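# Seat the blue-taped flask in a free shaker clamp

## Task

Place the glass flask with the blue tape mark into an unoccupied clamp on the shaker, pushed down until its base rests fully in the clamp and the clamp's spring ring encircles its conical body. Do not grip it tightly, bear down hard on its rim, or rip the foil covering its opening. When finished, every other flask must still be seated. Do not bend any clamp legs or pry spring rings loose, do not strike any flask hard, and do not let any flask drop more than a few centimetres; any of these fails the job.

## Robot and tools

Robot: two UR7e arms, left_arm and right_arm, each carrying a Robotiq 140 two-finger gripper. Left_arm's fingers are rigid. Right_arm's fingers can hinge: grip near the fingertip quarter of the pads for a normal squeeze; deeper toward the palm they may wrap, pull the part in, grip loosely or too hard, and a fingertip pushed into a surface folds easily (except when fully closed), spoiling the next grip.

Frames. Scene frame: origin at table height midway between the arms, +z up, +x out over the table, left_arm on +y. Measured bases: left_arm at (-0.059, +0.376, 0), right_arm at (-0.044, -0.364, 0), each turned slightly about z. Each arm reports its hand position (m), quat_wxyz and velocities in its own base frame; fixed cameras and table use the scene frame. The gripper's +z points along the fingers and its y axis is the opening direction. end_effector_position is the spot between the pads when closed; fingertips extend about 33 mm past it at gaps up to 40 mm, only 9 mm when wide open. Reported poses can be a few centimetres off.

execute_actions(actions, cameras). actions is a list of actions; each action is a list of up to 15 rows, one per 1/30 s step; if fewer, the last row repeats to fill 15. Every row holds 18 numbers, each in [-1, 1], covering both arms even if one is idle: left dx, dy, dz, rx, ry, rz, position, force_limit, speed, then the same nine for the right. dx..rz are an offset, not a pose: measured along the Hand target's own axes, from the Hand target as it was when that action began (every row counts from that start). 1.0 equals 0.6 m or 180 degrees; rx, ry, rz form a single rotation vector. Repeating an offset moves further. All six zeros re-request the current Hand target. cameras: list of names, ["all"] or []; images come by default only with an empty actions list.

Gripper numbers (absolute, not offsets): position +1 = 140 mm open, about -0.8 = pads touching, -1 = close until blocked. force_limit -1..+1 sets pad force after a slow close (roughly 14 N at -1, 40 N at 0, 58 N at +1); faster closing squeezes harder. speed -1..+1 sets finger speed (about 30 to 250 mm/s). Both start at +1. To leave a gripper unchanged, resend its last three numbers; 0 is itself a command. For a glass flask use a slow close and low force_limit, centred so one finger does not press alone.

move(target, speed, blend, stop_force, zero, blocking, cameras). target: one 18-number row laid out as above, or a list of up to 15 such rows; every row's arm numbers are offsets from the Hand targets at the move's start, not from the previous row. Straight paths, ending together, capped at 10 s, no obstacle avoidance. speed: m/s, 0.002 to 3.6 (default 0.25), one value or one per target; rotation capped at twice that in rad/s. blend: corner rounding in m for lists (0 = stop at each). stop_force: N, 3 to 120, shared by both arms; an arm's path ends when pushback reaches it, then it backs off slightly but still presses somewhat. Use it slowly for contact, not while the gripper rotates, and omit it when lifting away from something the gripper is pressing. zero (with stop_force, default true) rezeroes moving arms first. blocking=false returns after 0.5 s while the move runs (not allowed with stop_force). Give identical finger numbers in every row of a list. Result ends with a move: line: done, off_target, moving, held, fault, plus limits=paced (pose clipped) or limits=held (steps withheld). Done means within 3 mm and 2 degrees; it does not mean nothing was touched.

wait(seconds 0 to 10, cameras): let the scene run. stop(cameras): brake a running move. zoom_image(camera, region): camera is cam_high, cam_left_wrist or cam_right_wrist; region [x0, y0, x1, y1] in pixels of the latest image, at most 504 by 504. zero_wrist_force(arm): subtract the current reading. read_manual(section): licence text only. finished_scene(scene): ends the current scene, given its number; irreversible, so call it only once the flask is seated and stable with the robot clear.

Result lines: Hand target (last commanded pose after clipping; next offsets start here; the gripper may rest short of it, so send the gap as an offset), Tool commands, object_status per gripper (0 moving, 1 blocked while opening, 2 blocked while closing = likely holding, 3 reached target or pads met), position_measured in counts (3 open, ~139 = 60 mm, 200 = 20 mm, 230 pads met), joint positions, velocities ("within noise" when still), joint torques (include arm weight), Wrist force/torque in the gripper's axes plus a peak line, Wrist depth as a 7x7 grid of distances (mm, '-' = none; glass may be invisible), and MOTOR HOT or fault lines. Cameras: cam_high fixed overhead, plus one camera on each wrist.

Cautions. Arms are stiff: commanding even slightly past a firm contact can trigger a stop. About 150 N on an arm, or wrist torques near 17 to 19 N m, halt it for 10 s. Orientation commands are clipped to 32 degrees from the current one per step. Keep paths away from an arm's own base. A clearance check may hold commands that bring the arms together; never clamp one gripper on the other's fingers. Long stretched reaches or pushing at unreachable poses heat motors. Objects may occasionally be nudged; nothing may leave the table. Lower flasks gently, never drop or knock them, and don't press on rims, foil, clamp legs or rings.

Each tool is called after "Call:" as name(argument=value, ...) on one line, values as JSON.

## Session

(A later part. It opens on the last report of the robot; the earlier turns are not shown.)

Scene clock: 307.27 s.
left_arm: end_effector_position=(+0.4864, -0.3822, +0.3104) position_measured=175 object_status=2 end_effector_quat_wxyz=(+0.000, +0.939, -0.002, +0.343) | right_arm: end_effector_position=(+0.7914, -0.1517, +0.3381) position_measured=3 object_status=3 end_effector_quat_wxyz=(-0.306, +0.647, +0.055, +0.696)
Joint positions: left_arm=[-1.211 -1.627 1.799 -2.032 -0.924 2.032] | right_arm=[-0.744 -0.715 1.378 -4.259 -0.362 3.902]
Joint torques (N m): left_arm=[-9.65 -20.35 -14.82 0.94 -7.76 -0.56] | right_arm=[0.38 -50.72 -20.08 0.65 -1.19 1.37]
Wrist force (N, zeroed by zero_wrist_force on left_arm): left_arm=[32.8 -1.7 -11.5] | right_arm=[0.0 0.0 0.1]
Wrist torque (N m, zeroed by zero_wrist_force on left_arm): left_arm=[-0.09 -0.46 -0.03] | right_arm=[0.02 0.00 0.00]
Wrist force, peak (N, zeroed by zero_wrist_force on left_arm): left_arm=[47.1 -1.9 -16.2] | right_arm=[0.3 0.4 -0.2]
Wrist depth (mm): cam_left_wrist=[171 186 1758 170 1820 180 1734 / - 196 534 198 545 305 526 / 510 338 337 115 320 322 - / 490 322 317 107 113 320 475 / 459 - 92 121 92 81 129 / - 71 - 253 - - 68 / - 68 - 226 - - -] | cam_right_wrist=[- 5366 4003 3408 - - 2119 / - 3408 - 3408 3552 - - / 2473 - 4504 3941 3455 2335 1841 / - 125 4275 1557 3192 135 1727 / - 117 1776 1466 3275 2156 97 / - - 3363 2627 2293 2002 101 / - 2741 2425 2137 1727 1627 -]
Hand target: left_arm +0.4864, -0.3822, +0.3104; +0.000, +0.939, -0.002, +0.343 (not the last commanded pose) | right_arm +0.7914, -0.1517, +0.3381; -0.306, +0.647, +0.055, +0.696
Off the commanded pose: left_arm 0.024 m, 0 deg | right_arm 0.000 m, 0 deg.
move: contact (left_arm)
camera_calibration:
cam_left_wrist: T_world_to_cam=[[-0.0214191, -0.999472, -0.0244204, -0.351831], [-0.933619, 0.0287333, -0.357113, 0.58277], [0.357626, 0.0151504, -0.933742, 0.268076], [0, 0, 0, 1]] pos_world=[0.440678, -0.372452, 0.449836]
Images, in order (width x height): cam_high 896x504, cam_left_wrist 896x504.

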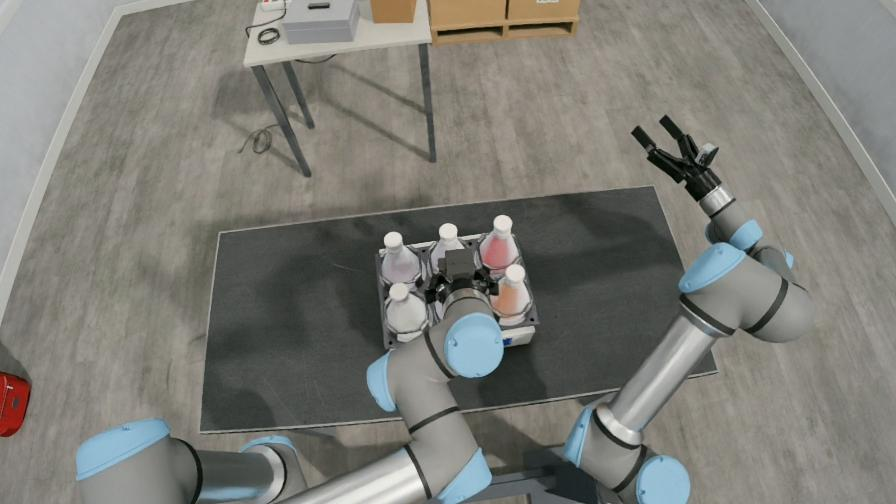

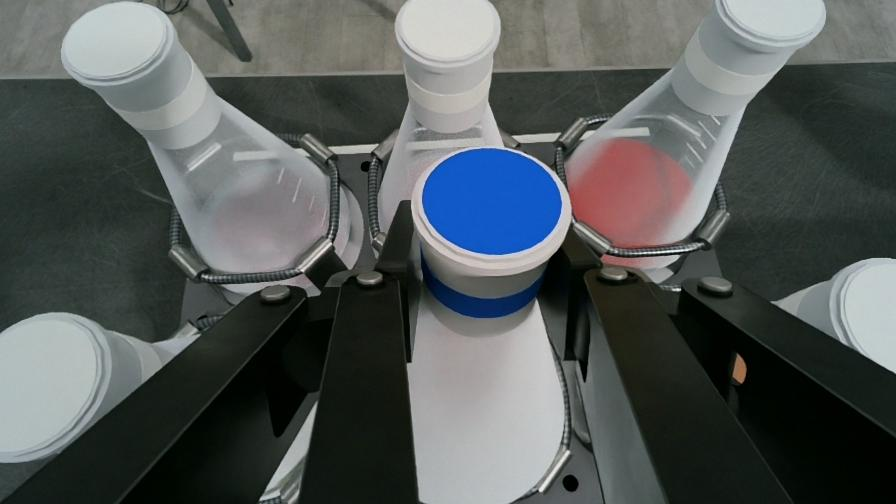

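Call:
move(target=[0.0058,0,0.0047,0,0,0,-1,-0.05,-1,0,0,0,0,0,0,1,1,1], speed=0.015, cameras=["cam_left_wrist"])

Call:
zoom_image(camera="cam_left_wrist", region=[330, 240, 630, 500])

Scene clock: 314.40 s.
left_arm: end_effector_position=(+0.4909, -0.3823, +0.3105) position_measured=175 object_status=2 end_effector_quat_wxyz=(+0.000, +0.939, -0.002, +0.343) | right_arm: end_effector_position=(+0.7914, -0.1517, +0.3381) position_measured=3 object_status=3 end_effector_quat_wxyz=(-0.306, +0.647, +0.055, +0.696)
Joint positions: left_arm=[-1.202 -1.62 1.793 -2.04 -0.926 2.043] | right_arm=[-0.744 -0.715 1.378 -4.259 -0.362 3.902]
Joint torques (N m): left_arm=[-1.36 -14.47 -18.09 0.49 -2.87 0] | right_arm=[0.79 -50.07 -19.89 0.68 -1.1 1.29]
Wrist force (N, zeroed by zero_wrist_force on left_arm): left_arm=[15.4 0.0 -5.7] | right_arm=[-0.1 0.1 0.0]
Wrist torque (N m, zeroed by zero_wrist_force on left_arm): left_arm=[-0.25 -0.28 -0.25] | right_arm=[0.02 0.03 0.00]
Wrist force, peak (N, zeroed by zero_wrist_force on left_arm): left_arm=[33.2 -2.1 -11.8] | right_arm=[0.1 0.4 0.0]
Wrist depth (mm): cam_left_wrist=[1807 1795 1795 166 1820 178 1746 / 550 190 548 195 - 204 - / 514 344 336 115 312 319 503 / 487 321 318 107 116 308 476 / 458 - 92 129 92 81 128 / - 71 - 258 - - 68 / - 68 - - - - -] | cam_right_wrist=[- - - 3821 - 2771 2002 / - - 4068 3363 - 2473 2497 / - - 5865 3655 3275 2573 1814 / - 125 - 1492 3552 135 1681 / - 117 1882 1441 2933 145 97 / - - 3821 2771 2232 2050 101 / - 2802 2379 2102 1801 1638 -]
Hand target: left_arm +0.4908, -0.3822, +0.3105; +0.000, +0.939, -0.002, +0.343 | right_arm +0.7914, -0.1517, +0.3381; -0.306, +0.647, +0.055, +0.696
Off the commanded pose: left_arm 0.000 m, 0 deg | right_arm 0.000 m, 0 deg.
move: done
camera_calibration:
cam_left_wrist: T_world_to_cam=[[-0.0215146, -0.999469, -0.0244533, -0.351674], [-0.93365, 0.0288328, -0.357024, 0.587018], [0.35754, 0.0151496, -0.933775, 0.266613], [0, 0, 0, 1]] pos_world=[0.445179, -0.372452, 0.449936]
Images, in order (width x height): cam_left_wrist 896x504.

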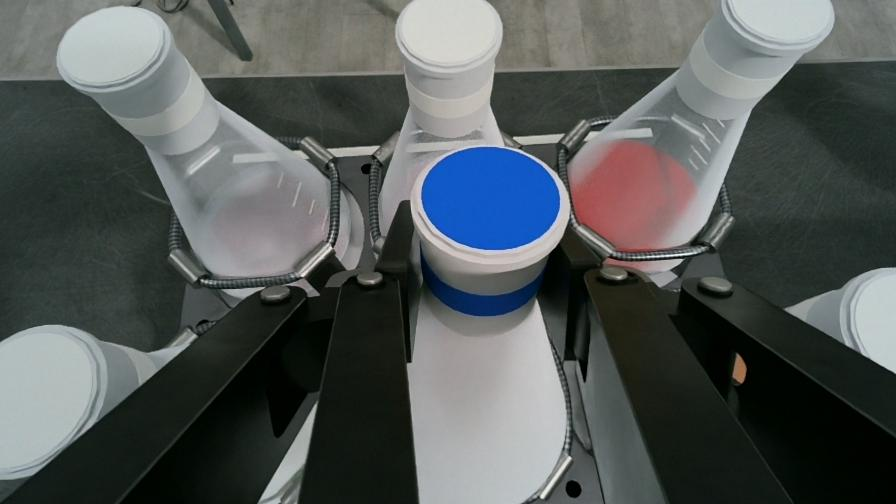

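Scaled by 1.680 from the camera's 896x504 image, which has a finer 1280x720 frame.

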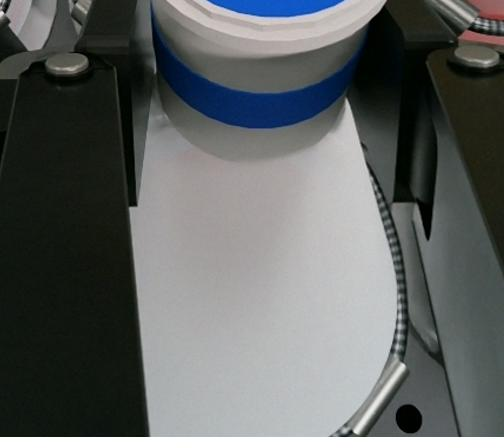

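Call:
zoom_image(camera="cam_left_wrist", region=[380, 130, 620, 350])

Call:
move(target=[-0.0115,0,-0.0051,0,0,0,-1,-0.05,-1,0,0,0,0,0,0,1,1,1], speed=0.015, stop_force=30, cameras=["cam_left_wrist","cam_high"])

Call:
zoom_image(camera="cam_left_wrist", region=[330, 240, 630, 500])

Scaled by 2.100 from the camera's 896x504 image, which has a finer 1280x720 frame.

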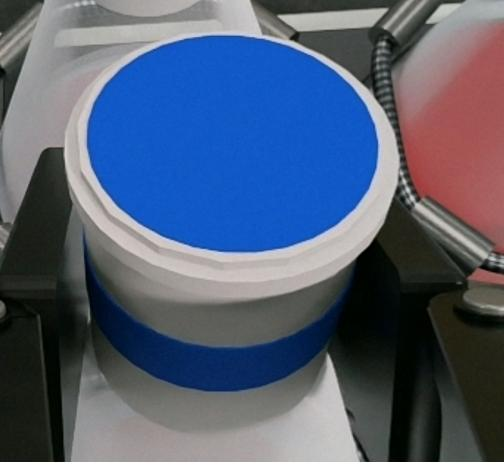

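Scene clock: 323.30 s.
left_arm: end_effector_position=(+0.4836, -0.3822, +0.3085) position_measured=175 object_status=2 end_effector_quat_wxyz=(+0.000, +0.939, -0.002, +0.343) | right_arm: end_effector_position=(+0.7914, -0.1517, +0.3381) position_measured=3 object_status=3 end_effector_quat_wxyz=(-0.306, +0.647, +0.055, +0.696)
Joint positions: left_arm=[-1.217 -1.631 1.806 -2.031 -0.922 2.025] | right_arm=[-0.744 -0.715 1.378 -4.259 -0.362 3.902]
Joint torques (N m): left_arm=[2.97 7.92 -7.04 3.15 -13.17 1] | right_arm=[1.3 -50 -19.84 0.67 -1.13 1.3]
Wrist force (N, zeroed by zero_wrist_force on left_arm): left_arm=[45.4 1.6 -14.7] | right_arm=[0.1 0.2 -0.2]
Wrist torque (N m, zeroed by zero_wrist_force on left_arm): left_arm=[0.00 -0.58 0.07] | right_arm=[0.04 -0.03 0.00]
Wrist force, peak (N, zeroed by zero_wrist_force on left_arm): left_arm=[47.4 1.5 -15.2] | right_arm=[0.2 0.3 0.2]
Wrist depth (mm): cam_left_wrist=[169 1795 1860 169 1833 183 1770 / 550 201 551 200 331 300 526 / 497 343 337 114 117 316 - / 486 311 317 107 120 308 133 / 140 - 92 128 92 81 129 / - 71 - 250 - - 68 / - 68 - - - - -] | cam_right_wrist=[- - - 3076 - 2573 - / 2547 - - 3603 4348 2802 - / - - - 3503 5044 2573 1814 / - 125 3709 1627 3363 135 1693 / - 117 3821 1441 2899 145 97 / - - 3455 2802 2335 2050 102 / - 2802 2771 2102 1814 1648 -]
Hand target: left_arm +0.4836, -0.3822, +0.3084; +0.000, +0.939, -0.002, +0.343 | right_arm +0.7914, -0.1517, +0.3381; -0.306, +0.647, +0.055, +0.696
Off the commanded pose: left_arm 0.000 m, 0 deg | right_arm 0.000 m, 0 deg.
move: done
camera_calibration:
cam_left_wrist: T_world_to_cam=[[-0.0213804, -0.999471, -0.0245169, -0.351814], [-0.933574, 0.0287336, -0.35723, 0.579471], [0.357746, 0.0152506, -0.933695, 0.267172], [0, 0, 0, 1]] pos_world=[0.437877, -0.372352, 0.447836]
Images, in order (width x height): cam_high 896x504, cam_left_wrist 896x504.

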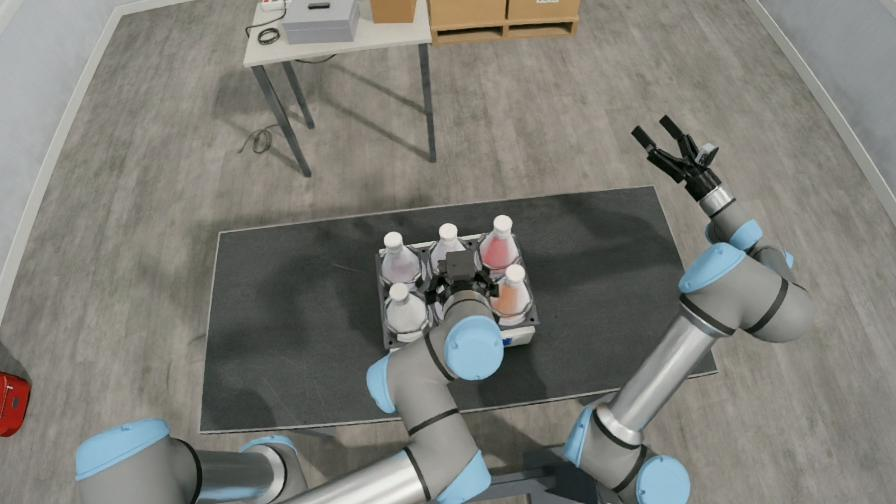

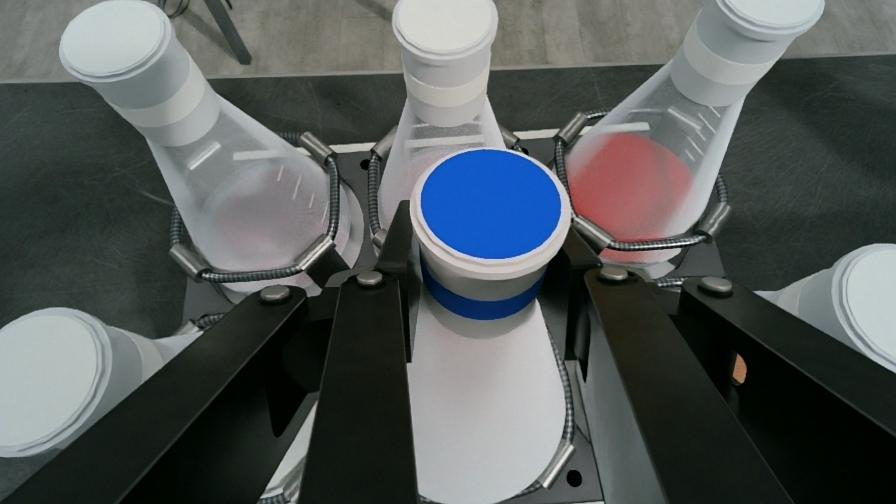

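Scaled by 1.680 from the camera's 896x504 image, which has a finer 1280x720 frame.

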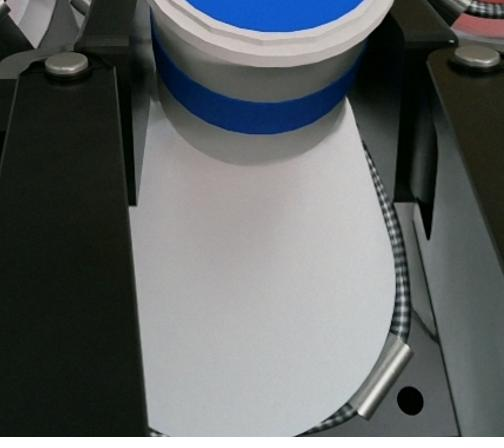

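Call:
move(target=[[0.002,0.006,0.0015,0,0,0,-1,-0.05,-1,0,0,0,0,0,0,1,1,1],[-0.001,-0.006,0.004,0,0,0,-1,-0.05,-1,0,0,0,0,0,0,1,1,1],[0.0,0.0,0.003,0,0,0,-1,-0.05,-1,0,0,0,0,0,0,1,1,1]], speed=0.02, stop_force=25, cameras=["cam_left_wrist"])

Call:
zoom_image(camera="cam_left_wrist", region=[330, 240, 630, 500])

Scene clock: 331.00 s.
left_arm: end_effector_position=(+0.4847, -0.3822, +0.3070) position_measured=175 object_status=2 end_effector_quat_wxyz=(+0.000, +0.939, -0.002, +0.343) | right_arm: end_effector_position=(+0.7914, -0.1517, +0.3381) position_measured=3 object_status=3 end_effector_quat_wxyz=(-0.306, +0.647, +0.055, +0.696)
Joint positions: left_arm=[-1.215 -1.628 1.808 -2.037 -0.923 2.028] | right_arm=[-0.744 -0.715 1.378 -4.259 -0.362 3.902]
Joint torques (N m): left_arm=[-1.21 -29.67 -13.37 -0.88 -0.43 1.14] | right_arm=[1.12 -49.6 -19.88 0.7 -1.16 1.38]
Wrist force (N, zeroed by zero_wrist_force on left_arm): left_arm=[14.4 1.1 -2.5] | right_arm=[0.0 0.3 -0.2]
Wrist torque (N m, zeroed by zero_wrist_force on left_arm): left_arm=[-0.25 -0.18 -0.02] | right_arm=[0.06 -0.01 0.00]
Wrist force, peak (N, zeroed by zero_wrist_force on left_arm): left_arm=[46.5 10.0 -13.9] | right_arm=[0.1 0.5 -0.1]
Wrist depth (mm): cam_left_wrist=[165 1782 1820 166 1807 186 1758 / 538 191 543 300 330 304 536 / - 326 331 114 314 324 512 / - 316 312 106 112 301 133 / 127 - 92 119 88 81 126 / - 71 - 250 - - 68 / - 68 - - - - -] | cam_right_wrist=[2834 - - 4203 - 2834 - / 3233 - - 3363 3192 - - / 2967 - - 3655 2967 2497 1789 / 2522 125 - 1586 3455 135 1716 / - 117 1751 1475 3039 2084 97 / - 3408 3363 2741 2272 2002 101 / - 2899 2573 2102 1828 1617 -]
Hand target: left_arm +0.4848, -0.3822, +0.3071; +0.000, +0.939, -0.002, +0.343 | right_arm +0.7914, -0.1517, +0.3381; -0.306, +0.647, +0.055, +0.696
Off the commanded pose: left_arm 0.000 m, 0 deg | right_arm 0.000 m, 0 deg.
move: done
camera_calibration:
cam_left_wrist: T_world_to_cam=[[-0.0215127, -0.999469, -0.0244553, -0.351891], [-0.933617, 0.0288332, -0.357111, 0.580097], [0.357627, 0.0151494, -0.933742, 0.265472], [0, 0, 0, 1]] pos_world=[0.439078, -0.372452, 0.446436]
Images, in order (width x height): cam_left_wrist 896x504.

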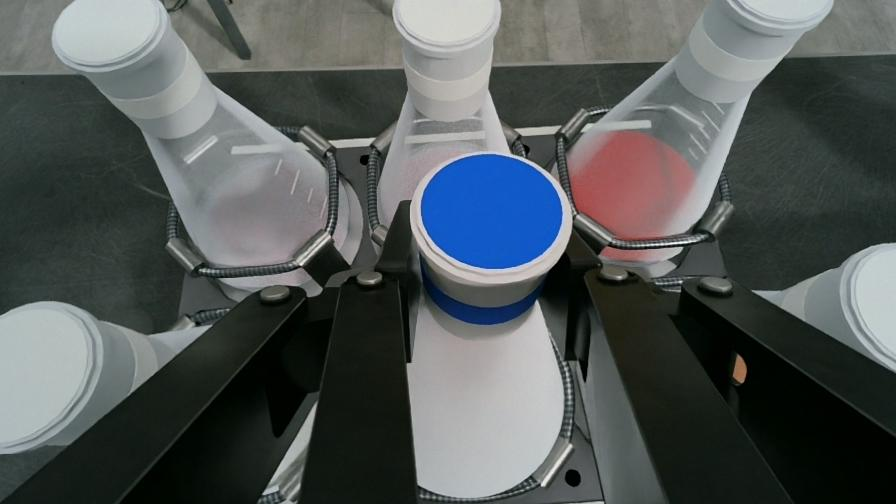

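Scaled by 1.680 from the camera's 896x504 image, which has a finer 1280x720 frame.

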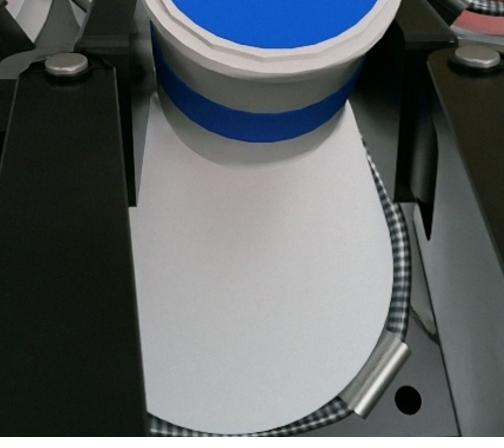

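Call:
move(target=[-0.0376,0,0.0445,0,0,0,-1,-0.05,-1,0,0,0,0,0,0,1,1,1], speed=0.015, stop_force=25, zero=false, cameras=["cam_left_wrist","cam_high"])

Call:
zoom_image(camera="cam_left_wrist", region=[330, 240, 630, 500])

Scene clock: 336.17 s.
left_arm: end_effector_position=(+0.4847, -0.3821, +0.2965) position_measured=176 object_status=2 end_effector_quat_wxyz=(+0.000, +0.939, -0.002, +0.343) | right_arm: end_effector_position=(+0.7914, -0.1517, +0.3381) position_measured=3 object_status=3 end_effector_quat_wxyz=(-0.306, +0.647, +0.055, +0.696)
Joint positions: left_arm=[-1.215 -1.624 1.831 -2.064 -0.923 2.028] | right_arm=[-0.744 -0.715 1.378 -4.259 -0.362 3.902]
Joint torques (N m): left_arm=[-2.59 -35.32 -33.95 -4.52 0.18 -0.8] | right_arm=[0.6 -49.34 -20.07 0.73 -1.19 1.4]
Wrist force (N, zeroed by zero_wrist_force on left_arm): left_arm=[-3.7 -2.5 2.6] | right_arm=[0.0 0.1 -0.1]
Wrist torque (N m, zeroed by zero_wrist_force on left_arm): left_arm=[0.25 0.14 0.31] | right_arm=[0.01 -0.01 0.00]
Wrist force, peak (N, zeroed by zero_wrist_force on left_arm): left_arm=[30.3 2.1 -7.5] | right_arm=[0.3 0.3 0.0]
Wrist depth (mm): cam_left_wrist=[153 1734 1820 170 1770 188 534 / - 285 373 318 311 317 508 / 475 316 314 309 292 295 494 / 467 302 292 107 108 283 136 / 129 - 92 114 92 83 124 / - 71 - - - - 68 / - 68 - 256 - - -] | cam_right_wrist=[- - - 3318 - 2573 - / - 2771 - 3233 4134 2741 - / 2712 - 4504 3603 3275 2967 1814 / - 125 3655 1547 3114 135 1716 / - 117 3764 1458 2933 135 97 / - - 3552 2834 2212 - 102 / - 2899 2497 2137 1854 1586 -]
Hand target: left_arm +0.4847, -0.3821, +0.2965; +0.000, +0.939, -0.002, +0.343 (not the last commanded pose) | right_arm +0.7914, -0.1517, +0.3381; -0.306, +0.647, +0.055, +0.696
Off the commanded pose: left_arm 0.024 m, 0 deg | right_arm 0.000 m, 0 deg.
move: contact (left_arm)
camera_calibration:
cam_left_wrist: T_world_to_cam=[[-0.0214491, -0.999466, -0.0246367, -0.351996], [-0.933719, 0.0288343, -0.356844, 0.576275], [0.357364, 0.0153498, -0.933839, 0.255899], [0, 0, 0, 1]] pos_world=[0.43908, -0.372353, 0.435936]
Images, in order (width x height): cam_high 896x504, cam_left_wrist 896x504.

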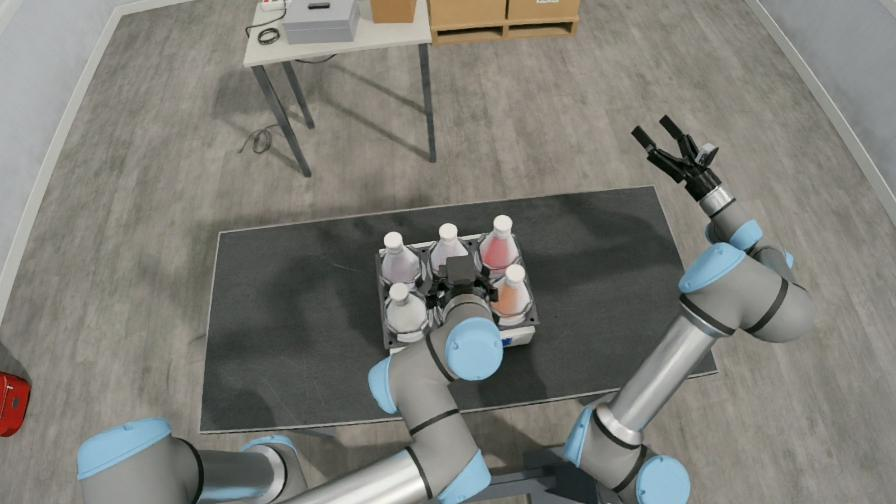

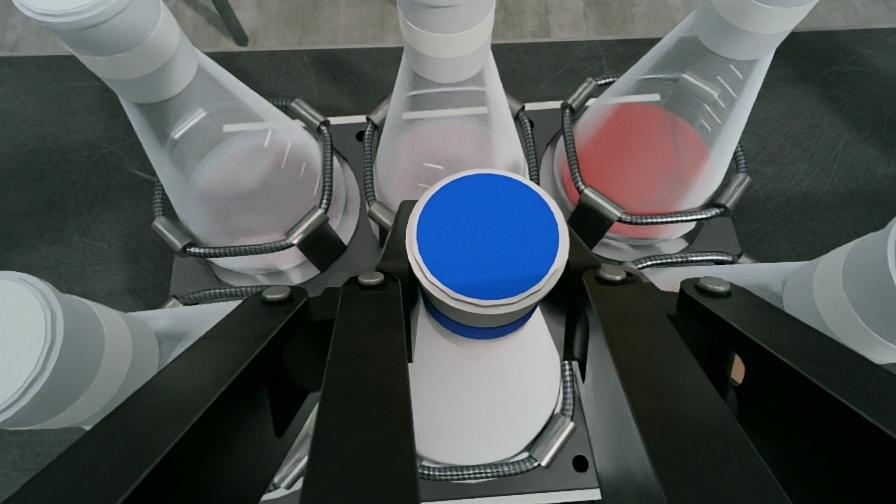

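Scaled by 1.680 from the camera's 896x504 image, which has a finer 1280x720 frame.

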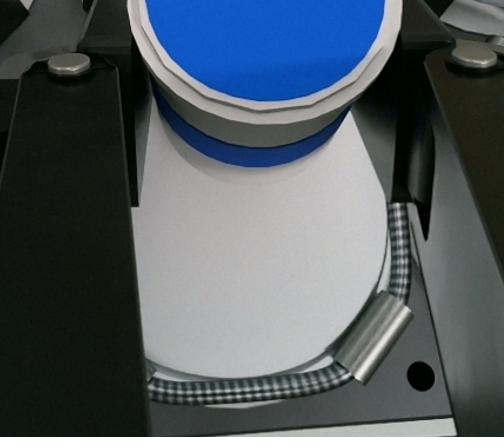

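Call:
move(target=[-0.0322,0,0.0382,0,0,0,-1,-0.05,-1,0,0,0,0,0,0,1,1,1], speed=0.012, stop_force=15, cameras=["cam_left_wrist","cam_high"])

Call:
zoom_image(camera="cam_left_wrist", region=[330, 240, 630, 500])

Scene clock: 339.80 s.
left_arm: end_effector_position=(+0.4847, -0.3822, +0.2906) position_measured=176 object_status=2 end_effector_quat_wxyz=(+0.000, +0.939, -0.002, +0.343) | right_arm: end_effector_position=(+0.7914, -0.1517, +0.3381) position_measured=3 object_status=3 end_effector_quat_wxyz=(-0.306, +0.647, +0.055, +0.696)
Joint positions: left_arm=[-1.215 -1.621 1.843 -2.08 -0.923 2.028] | right_arm=[-0.744 -0.715 1.378 -4.259 -0.362 3.902]
Joint torques (N m): left_arm=[-6.9 -31.61 -29.55 -3.23 0.39 -0.51] | right_arm=[0.85 -49.34 -19.75 0.73 -1.1 1.53]
Wrist force (N, zeroed by zero_wrist_force on left_arm): left_arm=[2.7 -1.1 -4.6] | right_arm=[0.1 0.1 0.0]
Wrist torque (N m, zeroed by zero_wrist_force on left_arm): left_arm=[0.07 0.14 0.15] | right_arm=[0.03 -0.02 0.00]
Wrist force, peak (N, zeroed by zero_wrist_force on left_arm): left_arm=[5.3 -1.5 -11.1] | right_arm=[0.1 0.3 0.2]
Wrist depth (mm): cam_left_wrist=[153 535 1795 168 1699 524 1833 / 516 364 312 318 308 307 - / 485 303 306 115 285 284 474 / 460 295 287 107 110 280 135 / 132 - 92 113 92 83 125 / - 71 - - - - 68 / - 68 - 252 - - -] | cam_right_wrist=[- 2335 - 3233 5604 2272 2473 / 3192 - 3408 3764 - 2252 2425 / 2627 3455 6305 4003 3764 2600 1828 / - 126 - 1566 3503 135 1739 / - 117 1739 1441 3076 145 97 / - - 3655 2741 2232 1970 102 / - 3002 2573 2018 - 1648 -]
Hand target: left_arm +0.4847, -0.3822, +0.2906; +0.000, +0.939, -0.002, +0.343 (not the last commanded pose) | right_arm +0.7914, -0.1517, +0.3381; -0.306, +0.647, +0.055, +0.696
Off the commanded pose: left_arm 0.024 m, 0 deg | right_arm 0.000 m, 0 deg.
move: contact (left_arm)
camera_calibration:
cam_left_wrist: T_world_to_cam=[[-0.0214222, -0.999472, -0.0244162, -0.352252], [-0.933686, 0.0287319, -0.356938, 0.574063], [0.357451, 0.0151506, -0.933809, 0.250299], [0, 0, 0, 1]] pos_world=[0.438979, -0.372352, 0.430036]
Images, in order (width x height): cam_high 896x504, cam_left_wrist 896x504.

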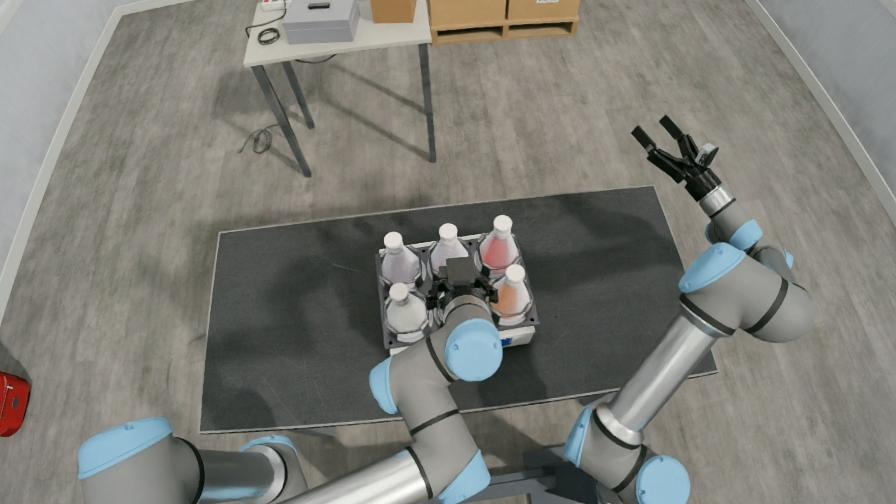

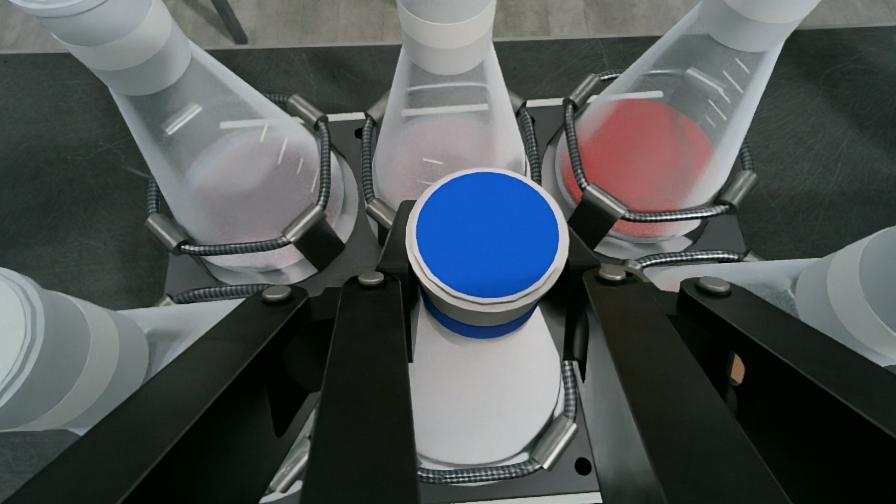

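Scaled by 1.680 from the camera's 896x504 image, which has a finer 1280x720 frame.

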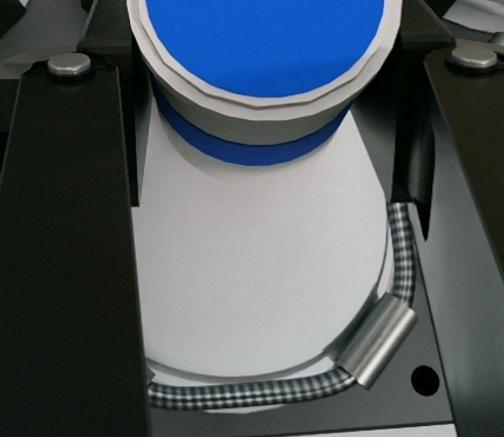

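Call:
move(target=[[0,0,0,0,0,0,0.2,-0.06,-1,0,0,0,0,0,0,1,1,1],[0,0,-0.1,0,0,0,0.2,-0.06,-1,0,0,0,0,0,0,1,1,1],[0,0,-0.25,0,0,0,0.2,-0.06,-1,0,0,0,0,0,0,1,1,1]], speed=0.1, cameras=["cam_left_wrist","cam_high"])

Call:
zoom_image(camera="cam_high", region=[370, 200, 550, 380])

Call:
zoom_image(camera="cam_left_wrist", region=[330, 140, 630, 500])

Scene clock: 349.70 s.
left_arm: end_effector_position=(+0.3881, -0.3821, +0.4054) position_measured=104 object_status=3 end_effector_quat_wxyz=(+0.000, +0.939, -0.002, +0.343) | right_arm: end_effector_position=(+0.7914, -0.1517, +0.3381) position_measured=3 object_status=3 end_effector_quat_wxyz=(-0.306, +0.647, +0.055, +0.696)
Joint positions: left_arm=[-1.433 -1.769 1.635 -1.554 -0.879 1.755] | right_arm=[-0.744 -0.715 1.378 -4.259 -0.362 3.902]
Joint torques (N m): left_arm=[9.2 -4.62 -26.39 -1.98 0.25 -0.22] | right_arm=[1.24 -49.05 -20.13 0.71 -1.15 1.62]
Wrist force (N, zeroed by zero_wrist_force on left_arm): left_arm=[-1.4 -0.9 0.8] | right_arm=[0.2 0.1 -0.1]
Wrist torque (N m, zeroed by zero_wrist_force on left_arm): left_arm=[0.00 0.14 0.11] | right_arm=[0.03 -0.05 0.00]
Wrist force, peak (N, zeroed by zero_wrist_force on left_arm): left_arm=[2.9 -1.0 -4.9] | right_arm=[-0.1 0.3 0.3]
Wrist depth (mm): cam_left_wrist=[1974 1959 1846 319 686 1758 1734 / - 670 449 456 441 - 635 / 594 626 439 395 419 258 600 / 583 - 138 405 164 560 577 / - 89 117 398 403 103 86 / - - 417 513 524 - - / - - 496 507 488 - -] | cam_right_wrist=[- - - 3002 - - - / - 3880 - 4068 2967 2834 1955 / 2683 3941 - 2683 3821 2252 1789 / 3114 125 - 1566 3709 135 1716 / - 117 1828 1484 3002 2156 97 / - - 3114 2834 2335 2018 101 / - 2834 2473 2084 1854 1606 -]
Hand target: left_arm +0.3881, -0.3820, +0.4053; +0.000, +0.939, -0.002, +0.343 | right_arm +0.7914, -0.1517, +0.3381; -0.306, +0.647, +0.055, +0.696
Off the commanded pose: left_arm 0.000 m, 0 deg | right_arm 0.000 m, 0 deg.
move: done
camera_calibration:
cam_left_wrist: T_world_to_cam=[[-0.0215237, -0.999477, -0.0241394, -0.351535], [-0.933616, 0.0287306, -0.357121, 0.524917], [0.357628, 0.0148504, -0.933746, 0.391823], [0, 0, 0, 1]] pos_world=[0.342378, -0.372251, 0.544836]
Images, in order (width x height): cam_high 896x504, cam_left_wrist 896x504.

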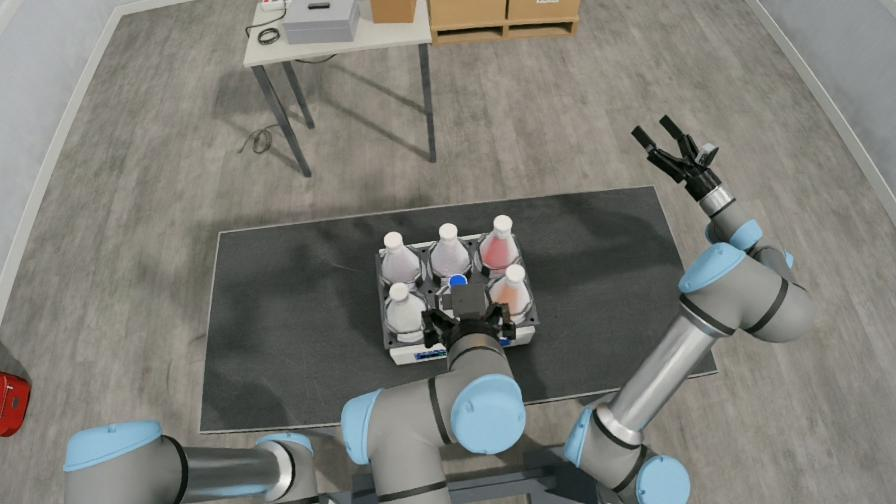

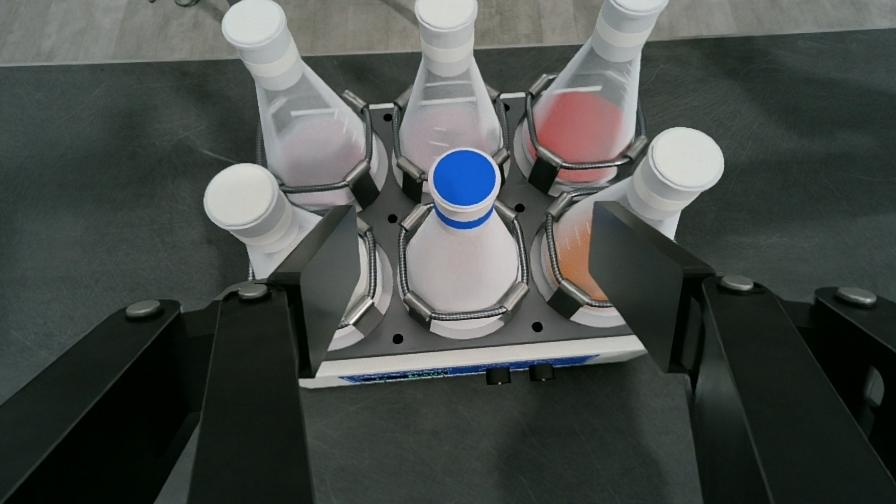

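Scaled by 2.800 from the camera's 896x504 image, which has a finer 1280x720 frame.

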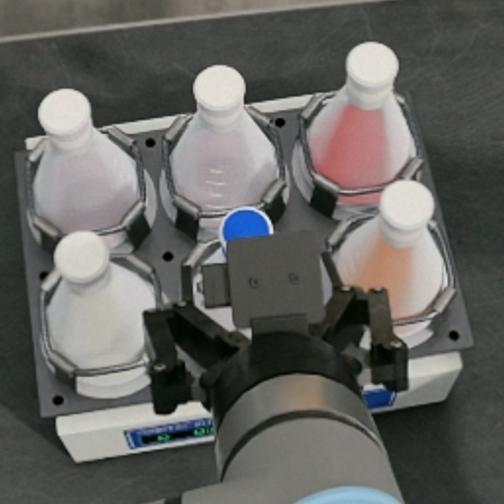

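Scaled by 1.400 from the camera's 896x504 image, which has a finer 1280x720 frame.

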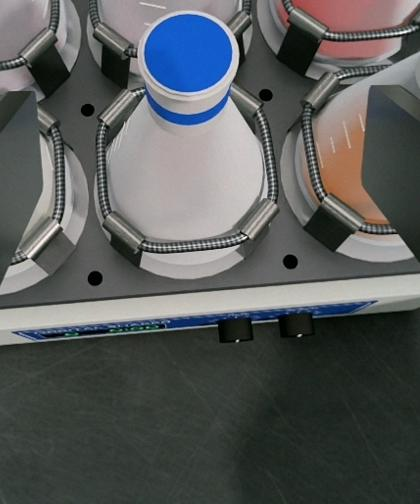

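Call:
finished_scene(scene=1)

The scene is finished: the task was done.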